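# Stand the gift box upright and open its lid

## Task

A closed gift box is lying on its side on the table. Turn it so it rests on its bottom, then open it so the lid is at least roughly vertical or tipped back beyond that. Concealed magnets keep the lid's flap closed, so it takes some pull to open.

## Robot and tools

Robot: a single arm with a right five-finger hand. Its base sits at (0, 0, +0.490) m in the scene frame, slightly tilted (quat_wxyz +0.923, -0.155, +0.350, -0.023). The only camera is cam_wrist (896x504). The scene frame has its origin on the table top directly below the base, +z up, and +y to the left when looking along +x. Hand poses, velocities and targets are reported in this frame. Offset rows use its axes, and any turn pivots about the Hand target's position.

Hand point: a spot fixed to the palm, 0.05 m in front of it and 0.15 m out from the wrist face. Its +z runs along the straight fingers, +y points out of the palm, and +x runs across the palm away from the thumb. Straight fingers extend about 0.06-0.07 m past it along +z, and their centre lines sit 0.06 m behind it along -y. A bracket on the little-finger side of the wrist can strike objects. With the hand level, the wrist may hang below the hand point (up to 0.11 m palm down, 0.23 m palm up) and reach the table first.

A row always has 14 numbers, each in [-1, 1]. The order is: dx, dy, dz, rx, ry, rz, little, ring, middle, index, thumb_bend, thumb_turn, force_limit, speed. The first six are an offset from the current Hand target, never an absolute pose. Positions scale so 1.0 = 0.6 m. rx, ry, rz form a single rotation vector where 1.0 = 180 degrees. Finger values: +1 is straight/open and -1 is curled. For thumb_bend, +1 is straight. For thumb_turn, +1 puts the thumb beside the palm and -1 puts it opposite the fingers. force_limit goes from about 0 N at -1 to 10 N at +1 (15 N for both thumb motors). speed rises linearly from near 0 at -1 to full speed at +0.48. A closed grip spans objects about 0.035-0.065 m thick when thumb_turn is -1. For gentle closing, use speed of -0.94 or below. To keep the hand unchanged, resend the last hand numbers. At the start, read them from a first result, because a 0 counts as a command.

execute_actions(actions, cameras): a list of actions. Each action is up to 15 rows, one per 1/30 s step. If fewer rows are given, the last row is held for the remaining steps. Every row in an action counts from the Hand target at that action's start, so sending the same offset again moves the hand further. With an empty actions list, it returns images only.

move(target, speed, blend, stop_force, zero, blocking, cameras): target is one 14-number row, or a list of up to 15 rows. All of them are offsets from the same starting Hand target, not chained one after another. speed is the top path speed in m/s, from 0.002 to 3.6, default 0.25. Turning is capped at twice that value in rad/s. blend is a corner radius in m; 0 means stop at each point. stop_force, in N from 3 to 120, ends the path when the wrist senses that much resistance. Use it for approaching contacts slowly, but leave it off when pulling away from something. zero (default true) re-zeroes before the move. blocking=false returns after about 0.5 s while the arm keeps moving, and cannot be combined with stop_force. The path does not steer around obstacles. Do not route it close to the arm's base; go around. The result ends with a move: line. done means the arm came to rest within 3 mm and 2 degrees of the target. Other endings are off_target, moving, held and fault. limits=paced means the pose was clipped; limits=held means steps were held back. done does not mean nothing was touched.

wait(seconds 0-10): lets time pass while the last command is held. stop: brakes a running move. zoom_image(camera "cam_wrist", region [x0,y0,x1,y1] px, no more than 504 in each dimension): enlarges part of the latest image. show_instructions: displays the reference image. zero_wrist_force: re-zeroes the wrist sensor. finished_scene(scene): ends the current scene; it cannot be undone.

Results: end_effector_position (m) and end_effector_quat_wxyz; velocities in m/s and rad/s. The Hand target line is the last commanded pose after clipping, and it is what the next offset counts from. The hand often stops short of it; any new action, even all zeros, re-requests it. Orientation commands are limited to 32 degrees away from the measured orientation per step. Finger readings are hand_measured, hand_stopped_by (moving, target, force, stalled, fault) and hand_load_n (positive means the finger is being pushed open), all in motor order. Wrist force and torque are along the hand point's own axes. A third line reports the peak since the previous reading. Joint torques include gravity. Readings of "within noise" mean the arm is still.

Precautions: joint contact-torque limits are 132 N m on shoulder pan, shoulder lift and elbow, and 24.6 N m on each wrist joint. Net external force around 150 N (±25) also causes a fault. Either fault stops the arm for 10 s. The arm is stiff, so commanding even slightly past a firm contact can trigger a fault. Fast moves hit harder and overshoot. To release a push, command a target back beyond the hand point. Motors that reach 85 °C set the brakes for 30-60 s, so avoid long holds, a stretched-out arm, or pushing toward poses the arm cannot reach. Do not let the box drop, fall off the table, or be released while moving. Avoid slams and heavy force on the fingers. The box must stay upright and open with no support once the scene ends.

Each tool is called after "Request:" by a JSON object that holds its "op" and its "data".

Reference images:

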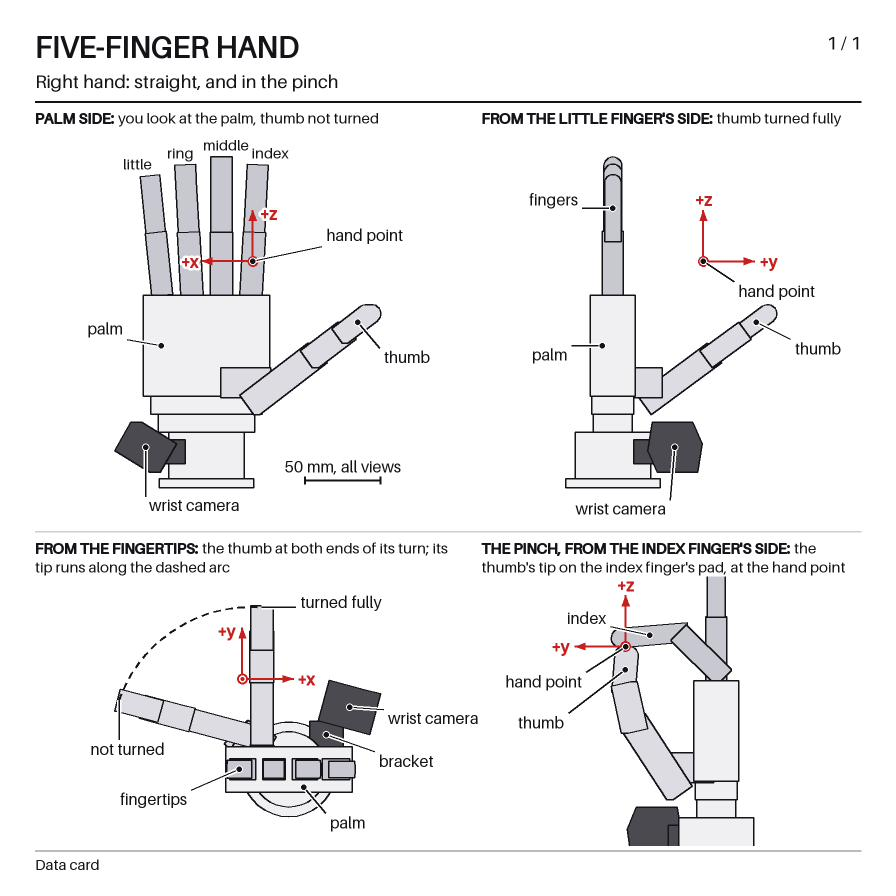

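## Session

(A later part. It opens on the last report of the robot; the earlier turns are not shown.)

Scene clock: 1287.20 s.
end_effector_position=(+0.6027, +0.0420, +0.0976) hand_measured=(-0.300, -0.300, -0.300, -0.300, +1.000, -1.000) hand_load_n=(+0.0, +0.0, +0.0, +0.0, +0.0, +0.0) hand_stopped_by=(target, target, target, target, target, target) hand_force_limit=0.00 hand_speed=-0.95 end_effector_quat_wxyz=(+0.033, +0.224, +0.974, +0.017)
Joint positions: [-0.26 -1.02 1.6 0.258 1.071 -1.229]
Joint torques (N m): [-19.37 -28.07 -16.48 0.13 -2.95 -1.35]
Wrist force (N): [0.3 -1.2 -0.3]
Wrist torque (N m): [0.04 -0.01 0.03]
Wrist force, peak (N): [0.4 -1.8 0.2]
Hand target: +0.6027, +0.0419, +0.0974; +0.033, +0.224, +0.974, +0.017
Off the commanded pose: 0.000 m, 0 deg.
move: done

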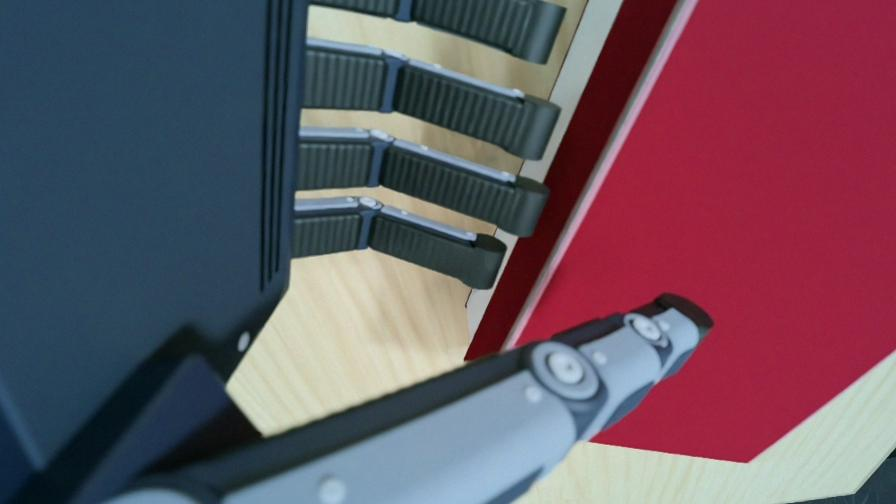

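Request:
{"op": "move", "data": {"target": [[-0.045,-0.09,0.0,0,0,0,-0.3,-0.3,-0.3,-0.3,1,1,0,0.3],[-0.045,-0.09,0.4,0,0,0,-1,-1,-1,-1,1,1,0,0.3]], "speed": [0.15,0.3], "blend": 0.005, "cameras": ["all"]}}

Scene clock: 1335.73 s.
end_effector_position=(+0.5757, -0.0121, +0.3374) hand_measured=(-1.000, -1.000, -1.000, -1.000, +1.000, +1.000) hand_load_n=(+0.0, +0.0, +0.0, +0.0, +0.0, +0.0) hand_stopped_by=(target, target, target, target, target, target) hand_force_limit=0.00 hand_speed=0.30 end_effector_quat_wxyz=(+0.033, +0.224, +0.974, +0.017)
Joint positions: [-0.731 -1.441 1.866 0.708 0.805 -1.716]
Joint torques (N m): [-20.9 -33.27 1.69 3.63 -2.6 -1.17]
Wrist force (N): [0.2 -0.9 -0.2]
Wrist torque (N m): [0.03 -0.05 0.02]
Wrist force, peak (N): [0.3 -1.9 1.1]
Hand target: +0.5757, -0.0121, +0.3374; +0.033, +0.224, +0.974, +0.017
Off the commanded pose: 0.000 m, 0 deg.
move: done

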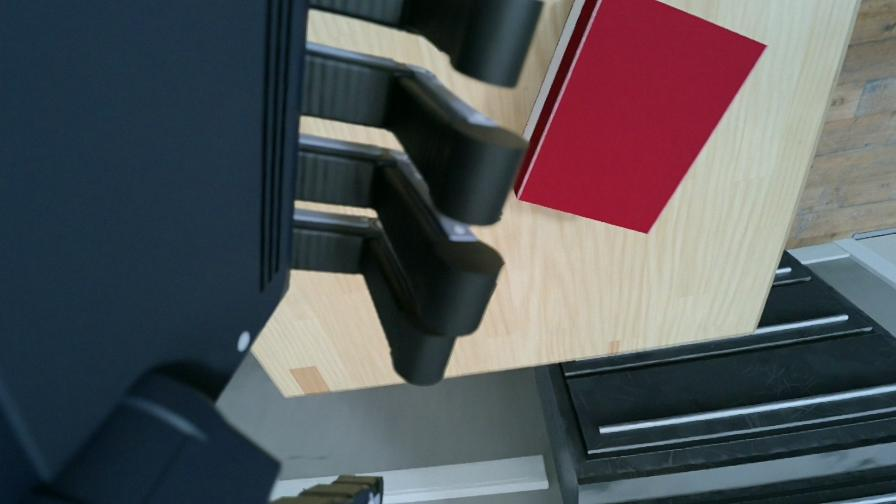

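Request:
{"op": "move", "data": {"target": [-0.193,0.287,-0.1,-0.338,-0.086,0.427,1,1,-1,-1,1,1,0,0.3], "speed": 0.45, "cameras": ["all"]}}

Scene clock: 1366.30 s.
end_effector_position=(+0.4599, +0.1601, +0.2774) hand_measured=(+1.000, +1.000, -1.000, -1.000, +1.000, +1.000) hand_load_n=(+0.5, +0.0, +0.0, +0.0, +0.0, -0.5) hand_stopped_by=(target, target, target, target, target, target) hand_force_limit=0.00 hand_speed=0.30 end_effector_quat_wxyz=(+0.232, -0.447, +0.767, -0.398)
Joint positions: [0.262 -1.7 2.374 -0.617 2.092 -2.521]
Joint torques (N m): [17.03 -15.25 8.41 -1.09 3.26 -1.17]
Wrist force (N): [-0.1 -0.1 -0.5]
Wrist torque (N m): [0.04 -0.02 0.04]
Wrist force, peak (N): [0.2 -1.5 -0.5]
Hand target: +0.4599, +0.1601, +0.2774; +0.232, -0.447, +0.767, -0.398
Off the commanded pose: 0.000 m, 0 deg.
move: done

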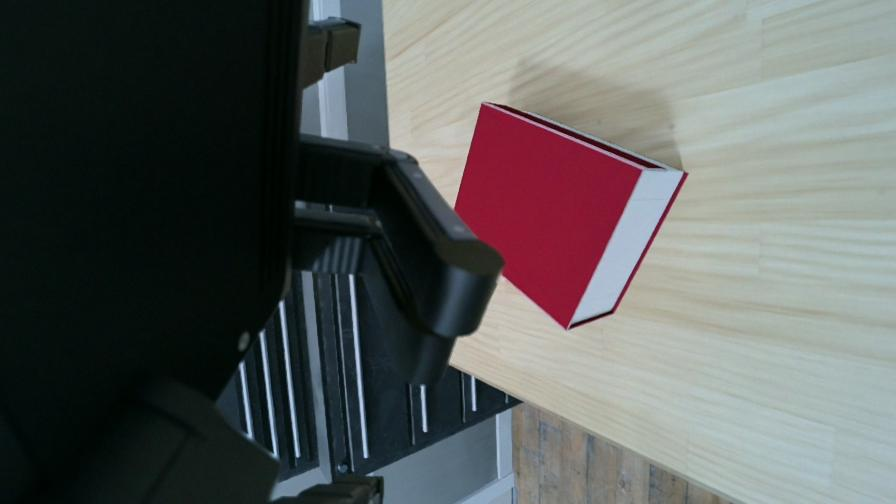

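Request:
{"op": "move", "data": {"target": [-0.008,-0.02,-0.395,0,0,0,1,1,-1,-1,1,1,0,0.3], "speed": 0.2}}

Request:
{"op": "move", "data": {"target": [0,0,-0.07,0,0,0,1,1,-1,-1,1,1,0,0.3], "speed": 0.015, "stop_force": 3, "cameras": ["all"]}}

Scene clock: 1379.53 s.
end_effector_position=(+0.4550, +0.1481, +0.0406) hand_measured=(+1.000, +1.000, -1.000, -1.000, +1.000, +1.000) hand_load_n=(+0.0, +0.0, +0.0, +0.0, +0.0, +0.0) hand_stopped_by=(target, target, target, target, target, target) hand_force_limit=0.00 hand_speed=0.30 end_effector_quat_wxyz=(+0.232, -0.447, +0.767, -0.398)
Joint positions: [0.309 -0.973 2.068 -1.036 2.14 -2.518]
Joint torques (N m): [15.91 -23.77 -4.15 -1.11 3.42 -1.23]
Wrist force (N): [-0.4 -0.4 -0.7]
Wrist torque (N m): [0.00 0.03 -0.05]
Wrist force, peak (N): [0.0 -1.0 -0.9]
Hand target: +0.4551, +0.1481, +0.0404; +0.232, -0.447, +0.767, -0.398
Off the commanded pose: 0.000 m, 0 deg.
move: done

Scene clock: 1383.10 s.
end_effector_position=(+0.4551, +0.1481, +0.0072) hand_measured=(+1.000, +1.000, -1.000, -1.000, +1.000, +1.000) hand_load_n=(+0.0, +0.5, +0.0, +0.0, +0.0, +0.0) hand_stopped_by=(target, target, target, target, target, target) hand_force_limit=0.00 hand_speed=0.30 end_effector_quat_wxyz=(+0.232, -0.447, +0.767, -0.398)
Joint positions: [0.316 -0.889 1.996 -1.048 2.147 -2.518]
Joint torques (N m): [-3.85 -43.41 17.91 2.57 -2.06 1.03]
Wrist force (N): [0.4 -2.2 -3.7]
Wrist torque (N m): [0.27 0.11 -0.10]
Wrist force, peak (N): [-0.3 -10.0 -15.6]
Hand target: +0.4551, +0.1481, +0.0072; +0.232, -0.447, +0.767, -0.398 (not the last commanded pose)
Off the commanded pose: 0.009 m, 0 deg.
move: contact

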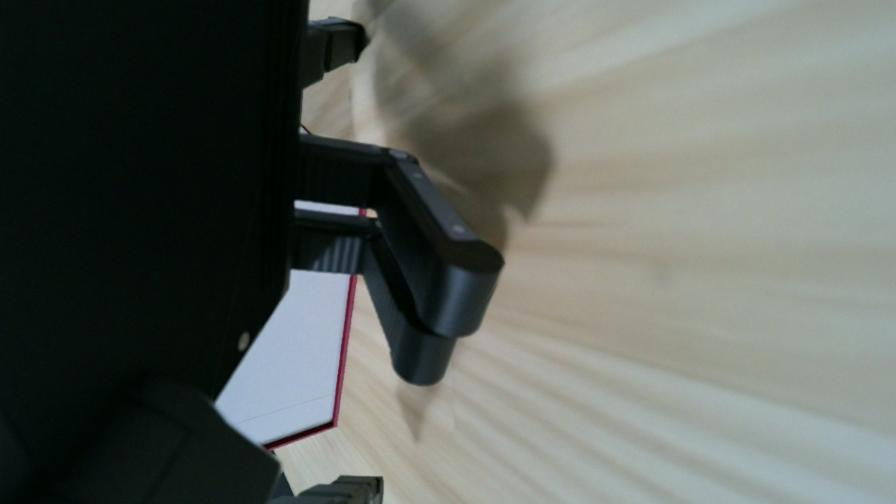

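Request:
{"op": "move", "data": {"target": [[0,0,0.014,0,0,0,1,1,-1,-1,1,1,0,0.3],[0.04,0.069,0.014,0,0,0,1,1,-1,-1,1,1,0,0.3]], "speed": 0.04, "cameras": ["all"]}}

Request:
{"op": "move", "data": {"target": [0.016,0.0275,0.04,0,0,0,1,1,-1,-1,1,1,0,0.3], "speed": 0.025, "cameras": ["all"]}}

Scene clock: 1409.73 s.
end_effector_position=(+0.4790, +0.1893, +0.0156) hand_measured=(+1.000, +1.000, -1.000, -1.000, +1.000, +1.000) hand_load_n=(+0.0, +0.0, +0.0, +0.0, +0.0, +0.0) hand_stopped_by=(target, target, target, target, target, target) hand_force_limit=0.00 hand_speed=0.30 end_effector_quat_wxyz=(+0.232, -0.447, +0.767, -0.398)
Joint positions: [0.385 -0.926 1.915 -0.927 2.215 -2.513]
Joint torques (N m): [15.8 -45.27 -6.28 2.31 3.55 1.22]
Wrist force (N): [0.0 -0.4 -1.1]
Wrist torque (N m): [0.04 0.04 -0.06]
Wrist force, peak (N): [0.5 -2.1 -4.2]
Hand target: +0.4791, +0.1895, +0.0156; +0.232, -0.447, +0.767, -0.398
Off the commanded pose: 0.000 m, 0 deg.
move: done

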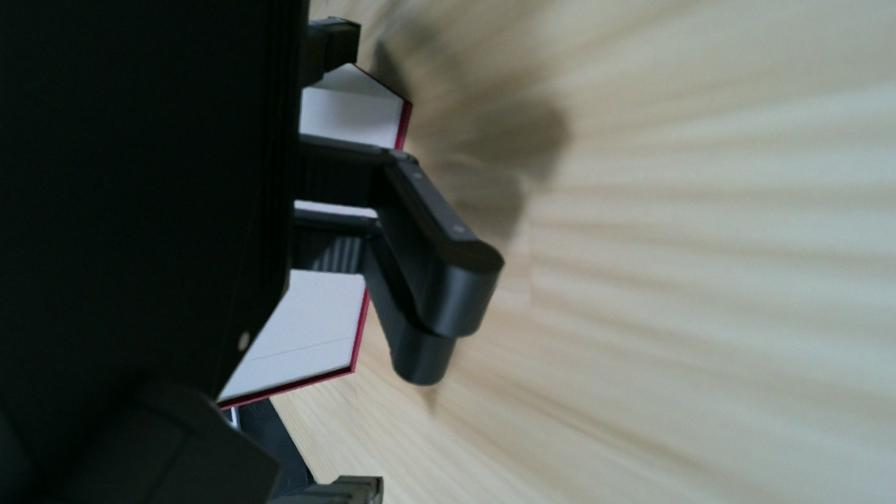

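Scene clock: 1411.40 s.
end_effector_position=(+0.4886, +0.2059, +0.0394) hand_measured=(+1.000, +1.000, -1.000, -1.000, +1.000, +1.000) hand_load_n=(+0.0, -0.5, +0.0, +0.0, +0.0, +0.0) hand_stopped_by=(target, target, target, target, target, target) hand_force_limit=0.00 hand_speed=0.30 end_effector_quat_wxyz=(+0.232, -0.447, +0.767, -0.398)
Joint positions: [0.409 -0.987 1.921 -0.87 2.239 -2.511]
Joint torques (N m): [17.62 -46.06 13.51 2.5 3.56 1.43]
Wrist force (N): [0.2 -0.7 -1.3]
Wrist torque (N m): [0.00 0.05 -0.07]
Wrist force, peak (N): [0.2 -0.7 -1.3]
Hand target: +0.4887, +0.2060, +0.0396; +0.232, -0.447, +0.767, -0.398
Off the commanded pose: 0.000 m, 0 deg.
move: done

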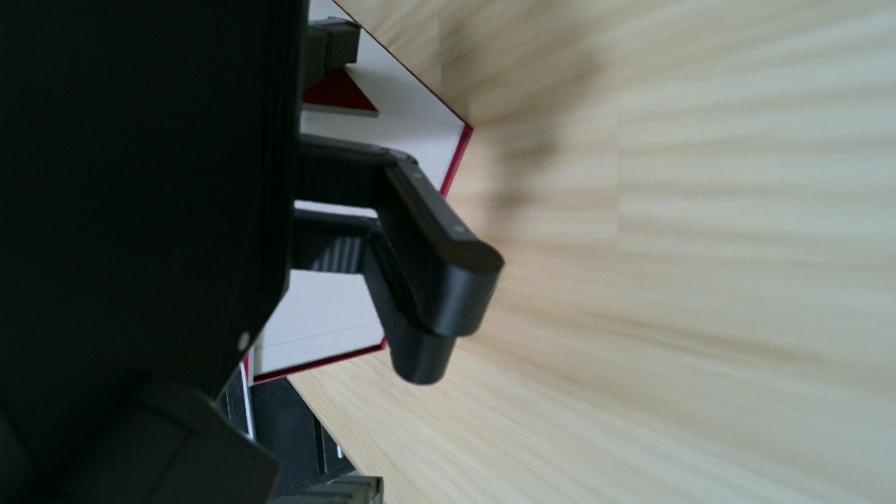

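Request:
{"op": "move", "data": {"target": [0.01,0.0172,0.035,0,0,0,1,1,-1,-1,1,1,0,0.3], "speed": 0.025, "cameras": ["all"]}}

Request:
{"op": "move", "data": {"target": [0.01,0.0172,0.035,0,0,0,1,1,-1,-1,1,1,0,0.3], "speed": 0.025, "cameras": ["all"]}}

Scene clock: 1418.80 s.
end_effector_position=(+0.4946, +0.2162, +0.0604) hand_measured=(+1.000, +1.000, -1.000, -1.000, +1.000, +1.000) hand_load_n=(+0.0, -0.5, +0.0, +0.0, +0.0, +0.0) hand_stopped_by=(target, target, target, target, target, target) hand_force_limit=0.00 hand_speed=0.30 end_effector_quat_wxyz=(+0.232, -0.447, +0.767, -0.398)
Joint positions: [0.425 -1.039 1.932 -0.828 2.255 -2.51]
Joint torques (N m): [18.93 -46.57 13.29 2.38 3.53 1.37]
Wrist force (N): [0.2 -0.2 -0.8]
Wrist torque (N m): [0.00 0.03 -0.05]
Wrist force, peak (N): [0.6 -0.6 -1.0]
Hand target: +0.4947, +0.2163, +0.0606; +0.232, -0.447, +0.767, -0.398
Off the commanded pose: 0.000 m, 0 deg.
move: done

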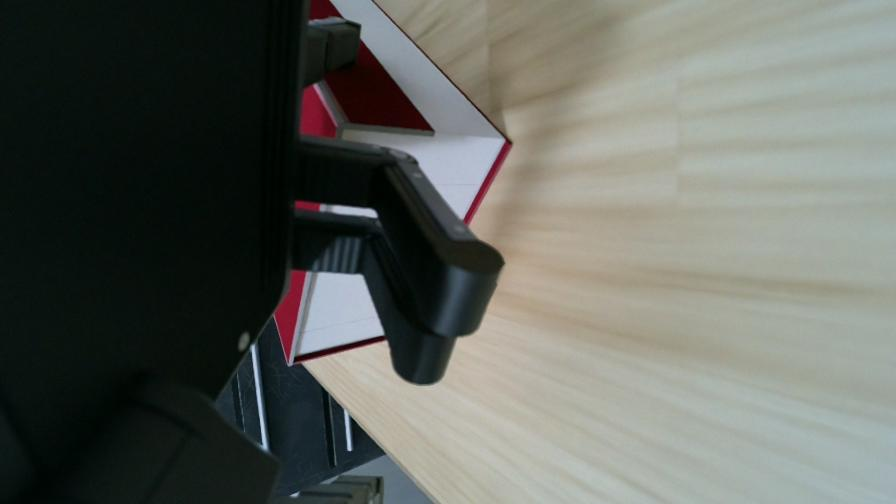

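Scene clock: 1420.20 s.
end_effector_position=(+0.5006, +0.2265, +0.0814) hand_measured=(+1.000, +1.000, -1.000, -1.000, +1.000, +1.000) hand_load_n=(+0.0, +0.0, +0.0, +0.0, +0.0, +0.0) hand_stopped_by=(target, target, target, target, target, target) hand_force_limit=0.00 hand_speed=0.30 end_effector_quat_wxyz=(+0.232, -0.447, +0.767, -0.398)
Joint positions: [0.441 -1.09 1.94 -0.784 2.271 -2.508]
Joint torques (N m): [18.53 -47.3 11.97 2.44 3.5 1.46]
Wrist force (N): [0.0 -0.5 -1.0]
Wrist torque (N m): [0.05 -0.01 -0.08]
Wrist force, peak (N): [0.0 -0.8 -1.2]
Hand target: +0.5007, +0.2266, +0.0816; +0.232, -0.447, +0.767, -0.398
Off the commanded pose: 0.000 m, 0 deg.
move: done

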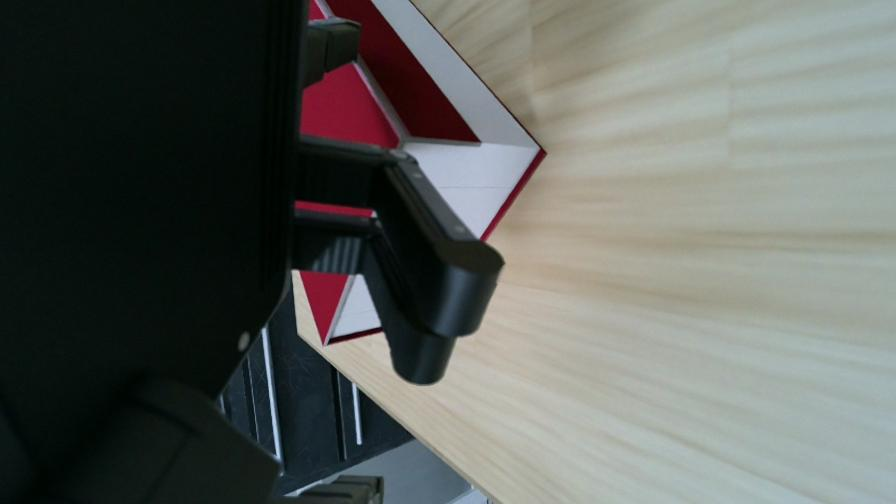

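Request:
{"op": "move", "data": {"target": [[-0.04,0.02,0.08,0,0,0,1,1,-1,-1,1,1,0,0.3],[-0.01,-0.4,0.43,0.338,0.086,-0.427,0,0,0,0,1,1,0,0.3]], "speed": [0.1,0.45], "cameras": ["all"]}}

Scene clock: 1444.17 s.
end_effector_position=(+0.4947, -0.0134, +0.3396) hand_measured=(+0.000, +0.000, +0.000, +0.000, +1.000, +1.000) hand_load_n=(+0.0, +0.0, +0.0, +0.0, +0.0, +0.0) hand_stopped_by=(target, target, target, target, target, target) hand_force_limit=0.00 hand_speed=0.30 end_effector_quat_wxyz=(+0.033, +0.224, +0.974, +0.017)
Joint positions: [-0.878 -1.492 2.115 0.65 0.752 -1.911]
Joint torques (N m): [-19.2 -7.58 -20.07 3.25 -2.03 -1.22]
Wrist force (N): [0.6 -0.7 -0.2]
Wrist torque (N m): [0.08 -0.08 0.06]
Wrist force, peak (N): [-0.3 -0.8 -1.7]
Hand target: +0.4947, -0.0134, +0.3396; +0.033, +0.224, +0.974, +0.017
Off the commanded pose: 0.000 m, 0 deg.
move: done

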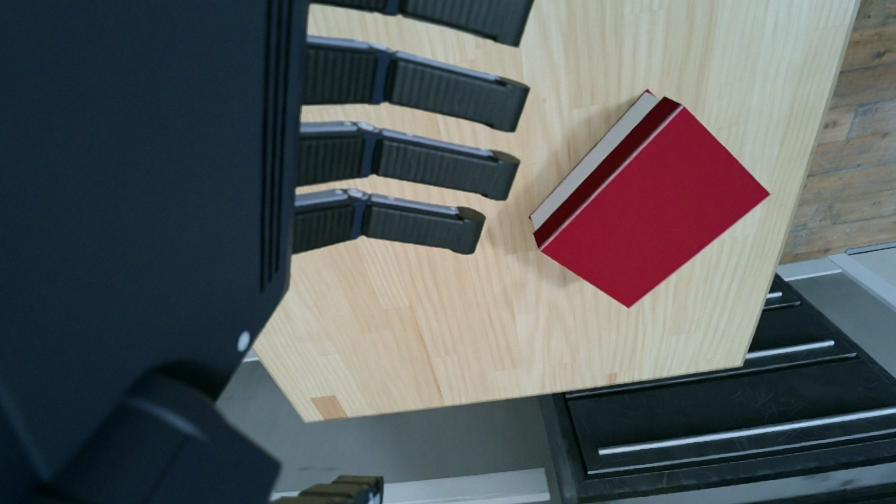

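Request:
{"op": "move", "data": {"target": [[0.178,0.12,-0.2,0,0,0.039,0.1,0.1,0.35,0.6,1,1,0,0.3],[0.178,0.12,-0.43,0,0,0.039,0.1,0.1,0.35,0.6,1,1,0,0.3]], "speed": [0.25,0.12]}}

Request:
{"op": "move", "data": {"target": [0.075,0.066,-0.014,0,0,0,0.1,0.1,0.35,0.6,1,1,0,0.3], "speed": 0.03, "stop_force": 4, "cameras": ["all"]}}

Scene clock: 1480.37 s.
end_effector_position=(+0.5998, +0.0581, +0.0874) hand_measured=(+0.100, +0.100, +0.350, +0.598, +1.000, +1.000) hand_load_n=(+0.0, +0.0, +0.0, -8.5, +0.0, +0.0) hand_stopped_by=(target, target, target, target, target, target) hand_force_limit=0.00 hand_speed=0.30 end_effector_quat_wxyz=(+0.031, +0.164, +0.986, +0.018)
Joint positions: [-0.235 -1.001 1.575 0.262 1.081 -1.332]
Joint torques (N m): [-8.48 -37.12 -6.33 2.05 0.09 0.07]
Wrist force (N): [-2.5 1.3 -7.4]
Wrist torque (N m): [0.15 -0.28 -0.03]
Wrist force, peak (N): [11.8 -41.2 -119.2]
Hand target: +0.5998, +0.0581, +0.0874; +0.031, +0.164, +0.986, +0.018 (not the last commanded pose)
Off the commanded pose: 0.006 m, 0 deg.
FORCE FAULT: contact force on the arm reached its limit, and the arm stopped for 10 seconds. The contact can be on any part of the arm, not only on its tool. That time counts as 20 of the actions that you can send in this scene. The arm's remaining commands of this call were not run. During the stop the arm's controller moved it back a little. The arm's target is now where it stood when the stop ended, not its last command. The arm accepts commands again.
move: fault

not run: an earlier result of this reply reported a stop or a fault. Calls in your next reply go to the robot.

Request:
{"op": "move", "data": {"target": [[-0.03,-0.026,0.06,0,0,-0.083,0,0,0.2,0.25,1,1,0,0.3],[-0.03,-0.026,-0.022,0,0,-0.083,0,0,0.2,0.25,1,1,0,0.3]], "speed": 0.06, "stop_force": 6}}

Request:
{"op": "move", "data": {"target": [0.088,0.077,0,0,0,0,0,0,0.2,0.25,1,1,0,0.3], "speed": 0.03, "stop_force": 4, "cameras": ["all"]}}

Scene clock: 1493.30 s.
end_effector_position=(+0.5818, +0.0425, +0.0742) hand_measured=(+0.000, +0.000, +0.200, +0.250, +1.000, +1.000) hand_load_n=(+0.0, +0.0, +0.0, +0.0, +0.0, +0.0) hand_stopped_by=(target, target, target, target, target, target) hand_force_limit=0.00 hand_speed=0.30 end_effector_quat_wxyz=(+0.033, +0.291, +0.956, +0.013)
Joint positions: [-0.224 -0.993 1.646 0.173 1.106 -1.06]
Joint torques (N m): [0.99 -27.51 -14.13 0.15 2.62 1.47]
Wrist force (N): [0.4 -0.9 -0.2]
Wrist torque (N m): [0.08 -0.03 -0.06]
Wrist force, peak (N): [-2.8 1.2 -7.8]
Hand target: +0.5818, +0.0425, +0.0742; +0.033, +0.291, +0.956, +0.013
Off the commanded pose: 0.000 m, 0 deg.
move: done

Scene clock: 1496.73 s.
end_effector_position=(+0.6346, +0.0887, +0.0742) hand_measured=(+0.000, +0.000, +0.200, +0.250, +1.000, +1.000) hand_load_n=(+0.0, +0.5, +0.5, +0.0, -0.5, +0.0) hand_stopped_by=(target, target, target, target, target, target) hand_force_limit=0.00 hand_speed=0.30 end_effector_quat_wxyz=(+0.033, +0.291, +0.956, +0.013)
Joint positions: [-0.131 -0.986 1.484 0.297 1.17 -0.985]
Joint torques (N m): [3.14 -31.01 -15.86 3.8 2.53 1.45]
Wrist force (N): [0.7 -1.5 -0.8]
Wrist torque (N m): [0.12 -0.05 -0.05]
Wrist force, peak (N): [0.9 -1.8 -0.6]
Hand target: +0.6346, +0.0887, +0.0742; +0.033, +0.291, +0.956, +0.013
Off the commanded pose: 0.000 m, 0 deg.
move: done

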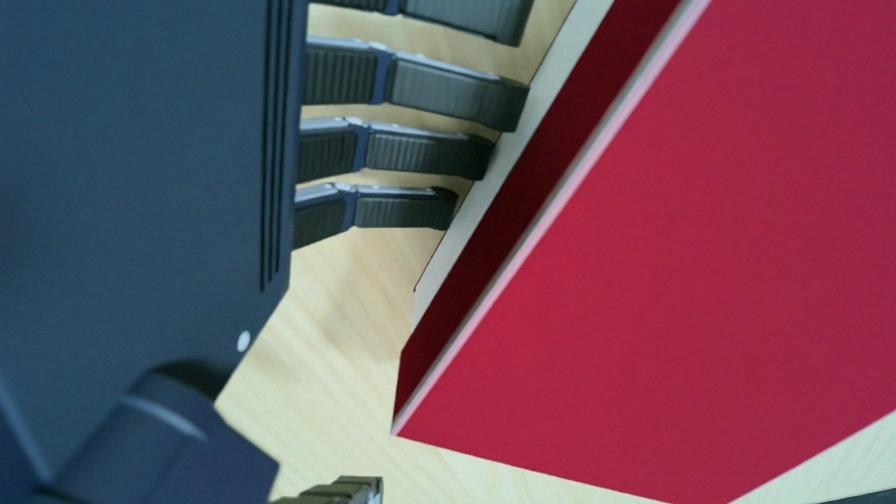

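Request:
{"op": "move", "data": {"target": [[0.012,0.012,0.03,0,0,0,0,0,0.2,0.25,1,1,0,0.3],[0.038,0.038,0.1,0,0,0,0,0,0.2,0.25,1,1,0,0.3]], "speed": 0.025, "blend": 0.003, "cameras": ["all"]}}

Scene clock: 1503.57 s.
end_effector_position=(+0.6573, +0.1115, +0.1340) hand_measured=(+0.000, +0.000, +0.200, +0.250, +1.000, +1.000) hand_load_n=(+0.0, +0.0, +1.5, +0.0, +0.0, +0.0) hand_stopped_by=(target, target, target, target, target, target) hand_force_limit=0.00 hand_speed=0.30 end_effector_quat_wxyz=(+0.033, +0.291, +0.956, +0.013)
Joint positions: [-0.133 -1.103 1.493 0.405 1.169 -0.987]
Joint torques (N m): [-15.39 -51.2 -5.81 4.06 -2.88 -1.35]
Wrist force (N): [0.6 -1.3 0.5]
Wrist torque (N m): [0.07 -0.05 0.03]
Wrist force, peak (N): [0.9 -1.8 -0.7]
Hand target: +0.6574, +0.1115, +0.1342; +0.033, +0.291, +0.956, +0.013
Off the commanded pose: 0.000 m, 0 deg.
move: done

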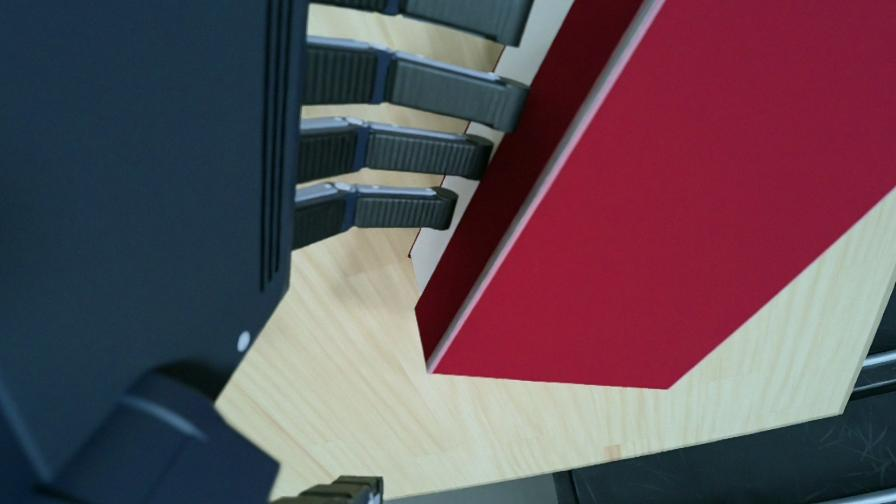

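Request:
{"op": "move", "data": {"target": [0,0,0,0,0,0,0,0,0.2,-0.35,1,1,-0.4,-0.6], "cameras": ["all"]}}

Scene clock: 1507.20 s.
end_effector_position=(+0.6574, +0.1115, +0.1342) hand_measured=(+0.000, +0.000, +0.200, -0.350, +1.000, +1.000) hand_load_n=(+0.0, +0.0, +0.0, +0.0, +0.0, +0.0) hand_stopped_by=(target, target, target, target, target, target) hand_force_limit=-0.40 hand_speed=-0.60 end_effector_quat_wxyz=(+0.033, +0.291, +0.956, +0.013)
Joint positions: [-0.133 -1.104 1.493 0.405 1.169 -0.987]
Joint torques (N m): [-13.42 -47.23 -17.48 3.18 -2.13 -1.21]
Wrist force (N): [0.5 -0.7 -0.3]
Wrist torque (N m): [0.12 -0.03 0.04]
Wrist force, peak (N): [0.7 -1.5 0.1]
Hand target: +0.6574, +0.1115, +0.1342; +0.033, +0.291, +0.956, +0.013
Off the commanded pose: 0.000 m, 0 deg.
move: done

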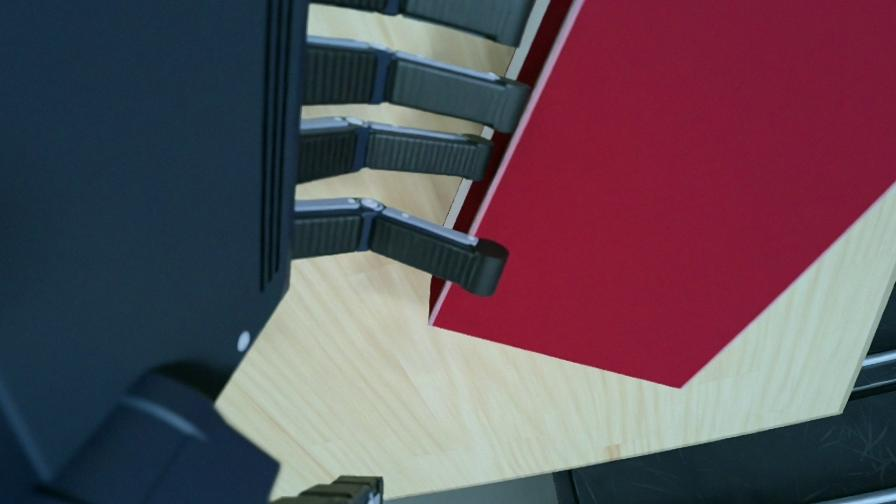

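Request:
{"op": "move", "data": {"target": [[-0.02,-0.022,0.04,0,0,0.0,-0.1,-0.1,-0.1,0.35,1,1,0,0.3],[-0.112,-0.123,0.04,0,0,0.04,-0.1,-0.1,-0.1,0.35,1,1,0,0.3],[-0.112,-0.123,-0.108,0,0,0.04,-0.1,-0.1,-0.1,0.35,1,1,0,0.3]], "speed": [0.08,0.15,0.1], "stop_force": 6}}

Request:
{"op": "move", "data": {"target": [0.078,0.086,0,0,0,0,-0.1,-0.1,-0.1,0.35,1,1,0,0.3], "speed": 0.03, "stop_force": 4, "cameras": ["all"]}}

Scene clock: 1522.27 s.
end_effector_position=(+0.5896, +0.0379, +0.0768) hand_measured=(-0.100, -0.100, -0.100, +0.350, +1.000, +1.000) hand_load_n=(+0.0, +0.0, +0.0, -3.0, +0.0, +0.0) hand_stopped_by=(target, target, target, target, target, target) hand_force_limit=0.00 hand_speed=0.30 end_effector_quat_wxyz=(+0.032, +0.231, +0.972, +0.015)
Joint positions: [-0.25 -0.98 1.607 0.212 1.08 -1.208]
Joint torques (N m): [-19.97 -46.25 7.69 3.91 -2.42 -1.18]
Wrist force (N): [0.2 0.1 -1.9]
Wrist torque (N m): [0.05 -0.02 0.04]
Wrist force, peak (N): [1.9 -19.3 -35.4]
Hand target: +0.5896, +0.0379, +0.0768; +0.032, +0.231, +0.972, +0.015 (not the last commanded pose)
Off the commanded pose: 0.007 m, 0 deg.
move: contact; path passed 2 of 3 targets

Scene clock: 1525.70 s.
end_effector_position=(+0.6364, +0.0895, +0.0768) hand_measured=(-0.100, -0.100, -0.100, +0.350, +1.000, +1.000) hand_load_n=(+0.0, +0.0, +0.5, -1.5, +0.0, +0.0) hand_stopped_by=(target, target, target, target, target, target) hand_force_limit=0.00 hand_speed=0.30 end_effector_quat_wxyz=(+0.032, +0.231, +0.972, +0.015)
Joint positions: [-0.148 -0.981 1.466 0.317 1.15 -1.125]
Joint torques (N m): [3.64 -31.35 -17.48 3.44 2.3 1.4]
Wrist force (N): [1.0 -3.1 -3.9]
Wrist torque (N m): [0.18 -0.02 -0.05]
Wrist force, peak (N): [1.1 -3.0 -4.0]
Hand target: +0.6364, +0.0895, +0.0768; +0.032, +0.231, +0.972, +0.015
Off the commanded pose: 0.000 m, 0 deg.
move: done

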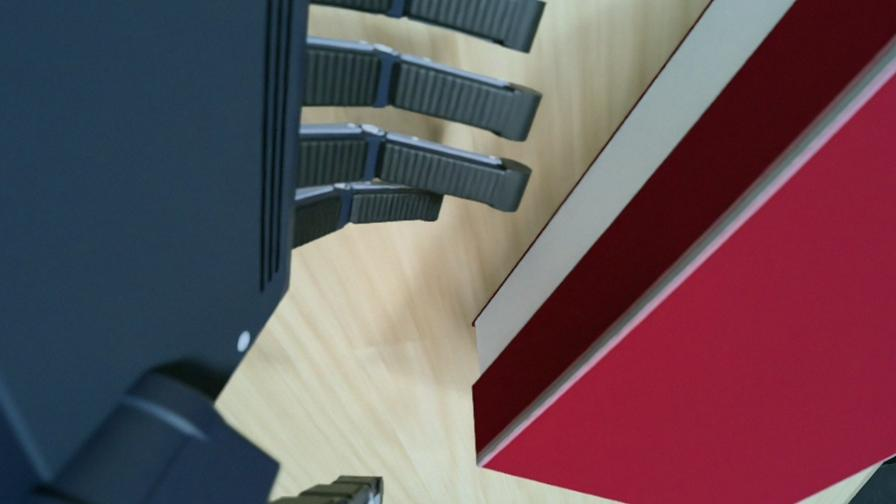

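Request:
{"op": "move", "data": {"target": [[0,0,0,0,0,0,-0.1,-0.1,-0.1,0.2,1,1,0,0.3],[0,0,-0.014,0,0,0,-0.1,-0.1,-0.1,0.2,1,1,0,0.3],[0.05,0.055,-0.014,0,0,0,-0.1,-0.1,-0.1,0.2,1,1,0,0.3]], "speed": 0.03, "cameras": ["all"]}}

Request:
{"op": "move", "data": {"target": [[0.012,0.013,0.03,0,0,0,-0.1,-0.1,-0.1,0.2,1,1,0,0.3],[0.04,0.044,0.1,0,0,0,-0.1,-0.1,-0.1,0.2,1,1,0,0.3]], "speed": 0.025, "blend": 0.003, "cameras": ["all"]}}

Scene clock: 1537.47 s.
end_effector_position=(+0.6663, +0.1224, +0.0685) hand_measured=(-0.100, -0.100, -0.100, +0.200, +1.000, +1.000) hand_load_n=(+0.0, +0.0, +0.0, -1.5, +0.0, +0.0) hand_stopped_by=(target, target, target, target, target, target) hand_force_limit=0.00 hand_speed=0.30 end_effector_quat_wxyz=(+0.032, +0.231, +0.972, +0.016)
Joint positions: [-0.083 -0.948 1.343 0.387 1.195 -1.074]
Joint torques (N m): [4.54 -32.38 -19.9 3.27 2.04 1.43]
Wrist force (N): [1.0 -3.3 -3.3]
Wrist torque (N m): [0.13 -0.01 -0.05]
Wrist force, peak (N): [1.5 -3.1 -4.3]
Hand target: +0.6664, +0.1225, +0.0684; +0.032, +0.231, +0.972, +0.015
Off the commanded pose: 0.000 m, 0 deg.
move: done

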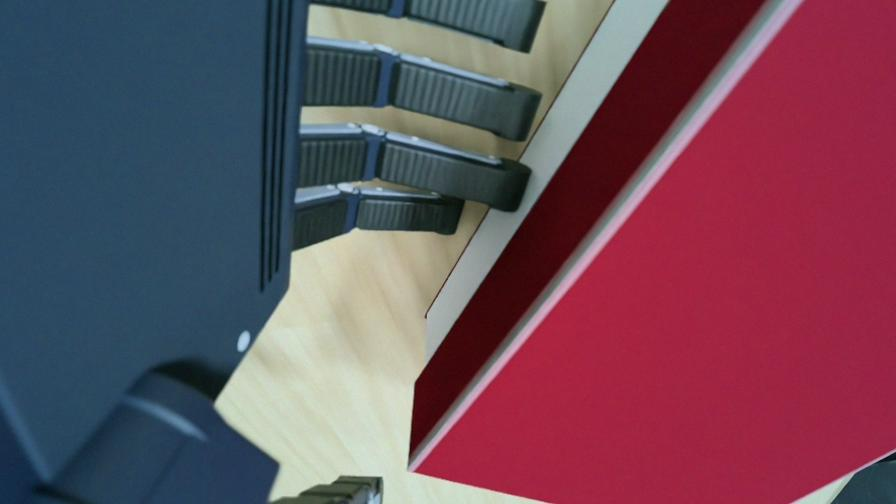

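Scene clock: 1540.67 s.
end_effector_position=(+0.6903, +0.1488, +0.1283) hand_measured=(-0.100, -0.100, -0.100, +0.200, +1.000, +1.000) hand_load_n=(+0.0, +0.0, +1.0, +0.0, +0.0, +0.0) hand_stopped_by=(target, target, target, target, target, target) hand_force_limit=0.00 hand_speed=0.30 end_effector_quat_wxyz=(+0.032, +0.231, +0.972, +0.016)
Joint positions: [-0.076 -1.055 1.34 0.495 1.2 -1.069]
Joint torques (N m): [4.36 -51.55 -19.99 3.69 2.53 1.39]
Wrist force (N): [0.5 -0.8 0.5]
Wrist torque (N m): [0.12 -0.02 -0.05]
Wrist force, peak (N): [0.6 -3.5 -3.3]
Hand target: +0.6904, +0.1489, +0.1284; +0.032, +0.231, +0.972, +0.015
Off the commanded pose: 0.000 m, 0 deg.
move: done

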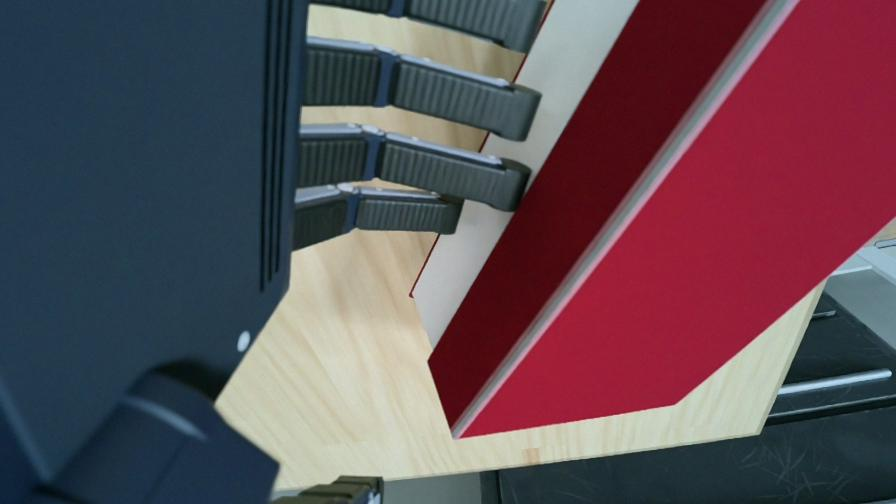

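Request:
{"op": "move", "data": {"target": [0,0,0,0,0,0,-0.1,-0.1,-0.1,-0.1,1,1,-0.4,-0.6], "cameras": ["all"]}}

Request:
{"op": "zoom_image", "data": {"camera": "cam_wrist", "region": [380, 100, 630, 350]}}

Scene clock: 1548.43 s.
end_effector_position=(+0.6904, +0.1489, +0.1284) hand_measured=(-0.100, -0.100, -0.100, -0.100, +1.000, +1.000) hand_load_n=(+0.0, +0.0, +1.5, +0.0, +0.0, +0.0) hand_stopped_by=(target, target, target, target, target, target) hand_force_limit=-0.40 hand_speed=-0.60 end_effector_quat_wxyz=(+0.032, +0.231, +0.972, +0.015)
Joint positions: [-0.076 -1.055 1.34 0.496 1.2 -1.069]
Joint torques (N m): [3.89 -53.18 -19.57 3.77 2.02 1.3]
Wrist force (N): [0.3 -1.0 0.3]
Wrist torque (N m): [0.10 0.02 -0.07]
Wrist force, peak (N): [0.6 -1.4 0.3]
Hand target: +0.6904, +0.1489, +0.1284; +0.032, +0.231, +0.972, +0.015
Off the commanded pose: 0.000 m, 0 deg.
move: done

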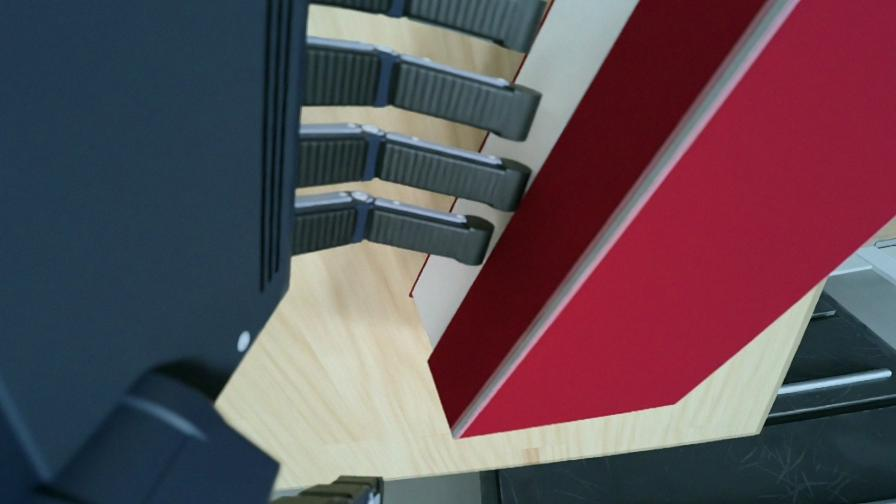

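Scaled by 2.016 from the camera's 896x504 image, which has a finer 1280x720 frame.

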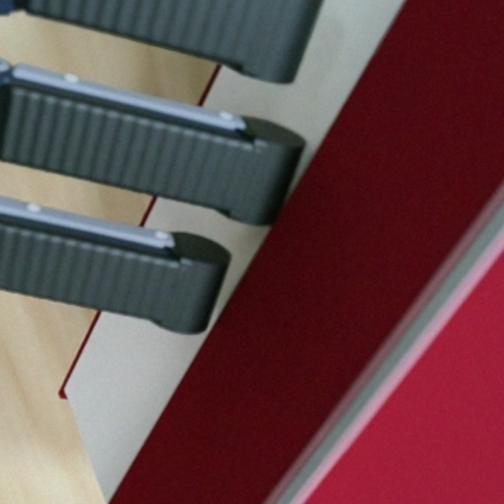

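Request:
{"op": "move", "data": {"target": [[0,0,0,0,0,0,-0.1,-0.1,-0.1,0.25,1,1,-0.4,-0.3],[0.0177,0.0105,0,0,0,0.139,-0.1,-0.1,-0.1,0.25,1,1,-0.4,-0.3]], "speed": 0.1, "cameras": ["all"]}}

Scene clock: 1563.10 s.
end_effector_position=(+0.7010, +0.1552, +0.1284) hand_measured=(-0.100, -0.100, -0.100, +0.250, +1.000, +1.000) hand_load_n=(+0.0, +0.0, +0.0, +0.0, +0.0, +0.0) hand_stopped_by=(target, target, target, target, target, target) hand_force_limit=-0.40 hand_speed=-0.30 end_effector_quat_wxyz=(+0.028, +0.015, +0.999, +0.022)
Joint positions: [-0.111 -0.996 1.203 0.597 1.148 -1.537]
Joint torques (N m): [-16.75 -35.94 -20.06 3.77 -3.13 -1.27]
Wrist force (N): [0.6 -1.4 -0.3]
Wrist torque (N m): [0.09 -0.06 0.11]
Wrist force, peak (N): [1.0 -1.9 -0.5]
Hand target: +0.7010, +0.1552, +0.1284; +0.028, +0.014, +0.999, +0.022
Off the commanded pose: 0.000 m, 0 deg.
move: done

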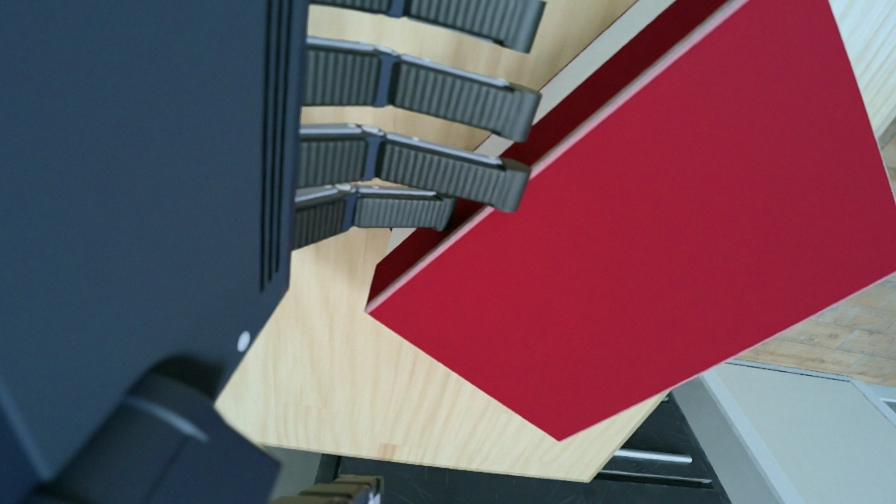

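Request:
{"op": "move", "data": {"target": [[0,0,0.15,0,0,0,1,1,1,1,1,1,0,0.3],[0.06,0.235,0.15,0,0,0,1,1,1,1,1,1,0,0.3],[0.06,0.235,0.09,0,0,0,1,1,1,1,1,1,0,0.3]], "speed": 0.2, "blend": 0.005}}

Request:
{"op": "move", "data": {"target": [0,0,-0.05,0,0,0,1,1,1,1,1,1,0,0.3], "speed": 0.01, "stop_force": 5}}

Request:
{"op": "move", "data": {"target": [[0,0,-0.005,0,0,0,1,1,1,1,1,1,0,0.3],[-0.25,-0.36,-0.006,0,0,0,1,1,1,1,1,1,0,0.3]], "speed": 0.1, "blend": 0.001, "cameras": ["all"]}}

Scene clock: 1583.00 s.
end_effector_position=(+0.7370, +0.2961, +0.1825) hand_measured=(+1.000, +1.000, +1.000, +1.000, +1.000, +1.000) hand_load_n=(+0.0, +0.0, +0.0, +0.0, +0.0, +0.0) hand_stopped_by=(target, target, target, target, target, target) hand_force_limit=0.00 hand_speed=0.30 end_effector_quat_wxyz=(+0.028, +0.014, +0.999, +0.022)
Joint positions: [0.102 -1.032 0.993 0.788 1.3 -1.378]
Joint torques (N m): [8.79 -39.59 -25.5 3.87 2.44 1.27]
Wrist force (N): [0.7 -1.0 0.3]
Wrist torque (N m): [-0.03 -0.07 -0.04]
Wrist force, peak (N): [0.3 -1.7 -1.2]
Hand target: +0.7370, +0.2962, +0.1824; +0.028, +0.014, +0.999, +0.022
Off the commanded pose: 0.000 m, 0 deg.
move: done

Scene clock: 1584.87 s.
end_effector_position=(+0.7370, +0.2962, +0.1765) hand_measured=(+1.000, +1.000, +1.000, +1.000, +1.000, +1.000) hand_load_n=(+0.0, +0.0, +0.5, +0.0, +0.0, +0.0) hand_stopped_by=(target, target, target, target, target, target) hand_force_limit=0.00 hand_speed=0.30 end_effector_quat_wxyz=(+0.028, +0.014, +0.999, +0.022)
Joint positions: [0.105 -1.02 0.986 0.783 1.302 -1.377]
Joint torques (N m): [-10.1 -58.55 -3.34 3.45 -2.69 -0.97]
Wrist force (N): [1.4 -1.6 -4.4]
Wrist torque (N m): [0.29 0.10 -0.01]
Wrist force, peak (N): [0.8 -0.7 -11.2]
Hand target: +0.7370, +0.2962, +0.1765; +0.028, +0.014, +0.999, +0.022 (not the last commanded pose)
Off the commanded pose: 0.024 m, 0 deg.
move: contact

Scene clock: 1588.13 s.
end_effector_position=(+0.5871, +0.0803, +0.1729) hand_measured=(+1.000, +1.000, +0.858, +1.000, +1.000, +1.000) hand_load_n=(+0.0, +0.0, -35.5, +0.0, +0.0, +0.0) hand_stopped_by=(target, target, target, target, target, target) hand_force_limit=0.00 hand_speed=0.30 end_effector_quat_wxyz=(+0.028, +0.014, +0.999, +0.022)
Joint positions: [-0.31 -1.177 1.67 0.39 1.015 -1.705]
Joint torques (N m): [-18.32 -9.82 11.11 -0.95 1.9 -1.22]
Wrist force (N): [-7.7 11.3 -32.8]
Wrist torque (N m): [0.82 0.15 -0.08]
Wrist force, peak (N): [-15.5 15.8 -51.2]
Hand target: +0.5870, +0.0802, +0.1729; +0.028, +0.014, +0.999, +0.022
Off the commanded pose: 0.000 m, 0 deg.
move: done

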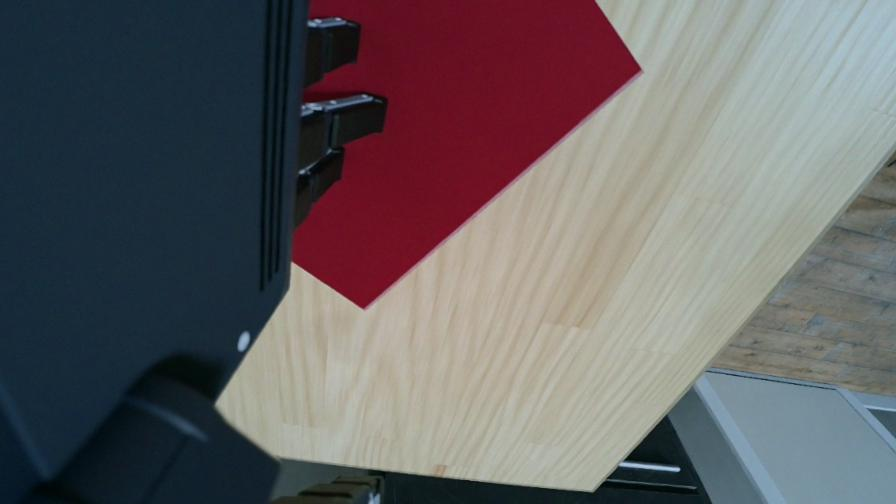

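Request:
{"op": "move", "data": {"target": [0,0,0.15,0,0,0,1,1,1,1,1,1,0,0.3], "cameras": ["cam_wrist"]}}

Request:
{"op": "move", "data": {"target": [-0.2,-0.2,0.15,0,0,0,1,1,1,1,1,1,0,0.3], "cameras": ["cam_wrist"]}}

Scene clock: 1665.20 s.
end_effector_position=(+0.5870, +0.0802, +0.2627) hand_measured=(+1.000, +1.000, +0.862, +1.000, +1.000, +1.000) hand_load_n=(+0.0, +0.0, +0.0, +0.0, +0.0, +0.0) hand_stopped_by=(target, target, target, target, target, target) hand_force_limit=0.00 hand_speed=0.30 end_effector_quat_wxyz=(+0.028, +0.014, +0.999, +0.022)
Joint positions: [-0.424 -1.357 1.749 0.552 0.945 -1.815]
Joint torques (N m): [-17.7 -43.11 2.77 3.79 -2.65 -1.2]
Wrist force (N): [0.2 -1.1 -0.2]
Wrist torque (N m): [-0.02 -0.01 -0.03]
Wrist force, peak (N): [-7.9 11.3 -32.8]
Hand target: +0.5870, +0.0802, +0.2629; +0.028, +0.014, +0.999, +0.022
Off the commanded pose: 0.000 m, 0 deg.
move: done

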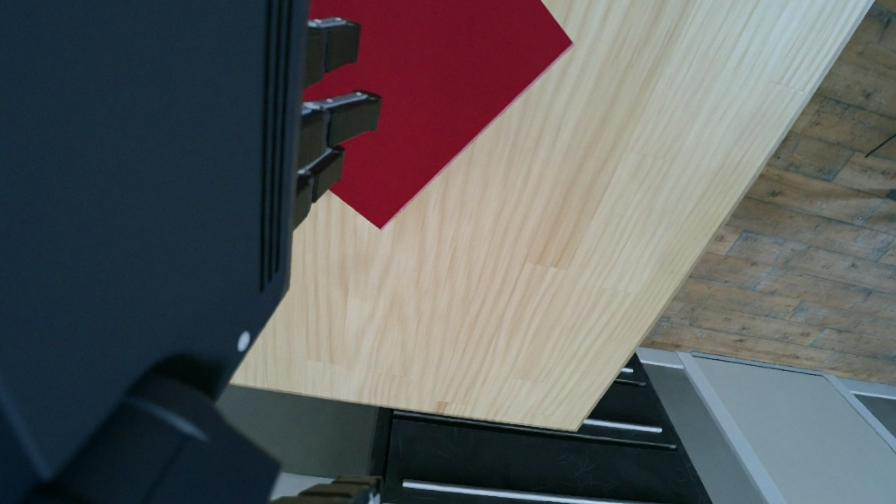

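Scene clock: 1667.03 s.
end_effector_position=(+0.4670, -0.0398, +0.3529) hand_measured=(+1.000, +1.000, +0.862, +1.000, +1.000, +1.000) hand_load_n=(+0.0, +0.0, +0.0, +0.0, +0.0, +0.0) hand_stopped_by=(target, target, target, target, target, target) hand_force_limit=0.00 hand_speed=0.30 end_effector_quat_wxyz=(+0.028, +0.014, +0.999, +0.022)
Joint positions: [-1.002 -1.393 2.073 0.772 0.723 -2.547]
Joint torques (N m): [-23.14 -7.37 2.38 3.41 -2.97 -1.49]
Wrist force (N): [0.3 -1.2 -0.4]
Wrist torque (N m): [-0.02 0.00 -0.01]
Wrist force, peak (N): [1.0 -1.5 -0.6]
Hand target: +0.4670, -0.0398, +0.3529; +0.028, +0.014, +0.999, +0.022
Off the commanded pose: 0.000 m, 0 deg.
move: done

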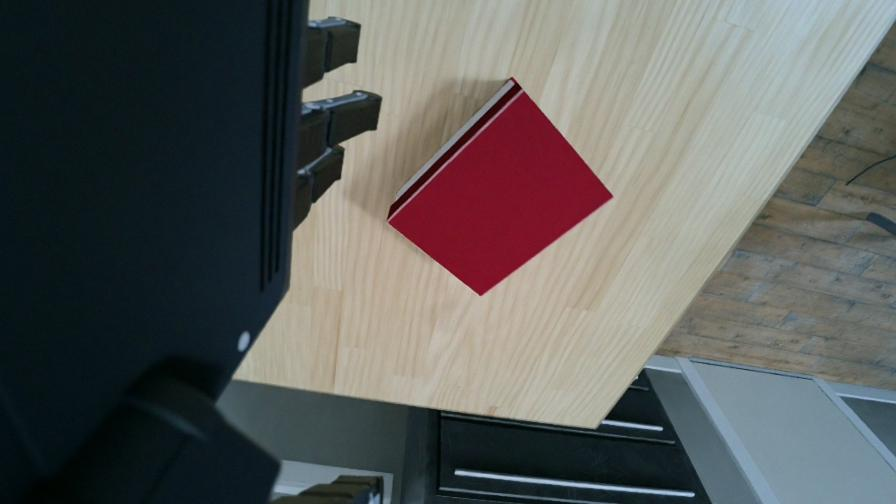

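Request:
{"op": "move", "data": {"target": [[0.1167,-0.0783,-0.15,0,0,-0.055,-0.1,-0.1,0.35,0.4,1,1,0,0.3],[0.1167,-0.0783,-0.473,0,0,-0.055,-0.1,-0.1,0.35,0.4,1,1,0,0.3]], "cameras": ["cam_wrist"]}}

Scene clock: 1699.63 s.
end_effector_position=(+0.5370, -0.0868, +0.0692) hand_measured=(-0.100, -0.100, +0.212, +0.272, +1.000, +1.000) hand_load_n=(+0.0, +0.0, -37.5, -33.5, +0.0, +0.0) hand_stopped_by=(target, target, target, target, target, target) hand_force_limit=0.00 hand_speed=0.30 end_effector_quat_wxyz=(+0.029, +0.101, +0.994, +0.020)
Joint positions: [-0.502 -0.823 1.578 0.226 0.909 -1.714]
Joint torques (N m): [31.05 -4.74 -11.19 -2.53 -3.52 0.66]
Wrist force (N): [-1.4 -37.0 -84.7]
Wrist torque (N m): [1.69 0.75 -0.47]
Wrist force, peak (N): [12.8 -42.2 -103.0]
Hand target: +0.5370, -0.0868, +0.0691; +0.029, +0.101, +0.994, +0.020
Off the commanded pose: 0.000 m, 0 deg.
move: done

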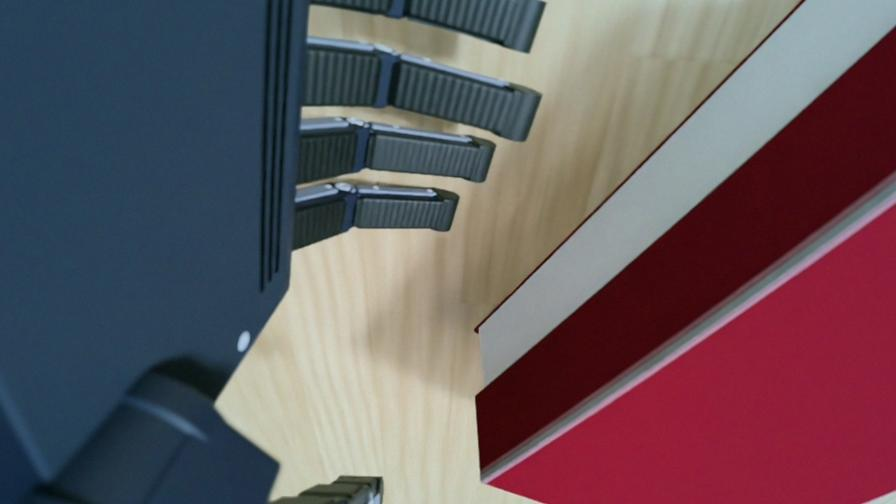

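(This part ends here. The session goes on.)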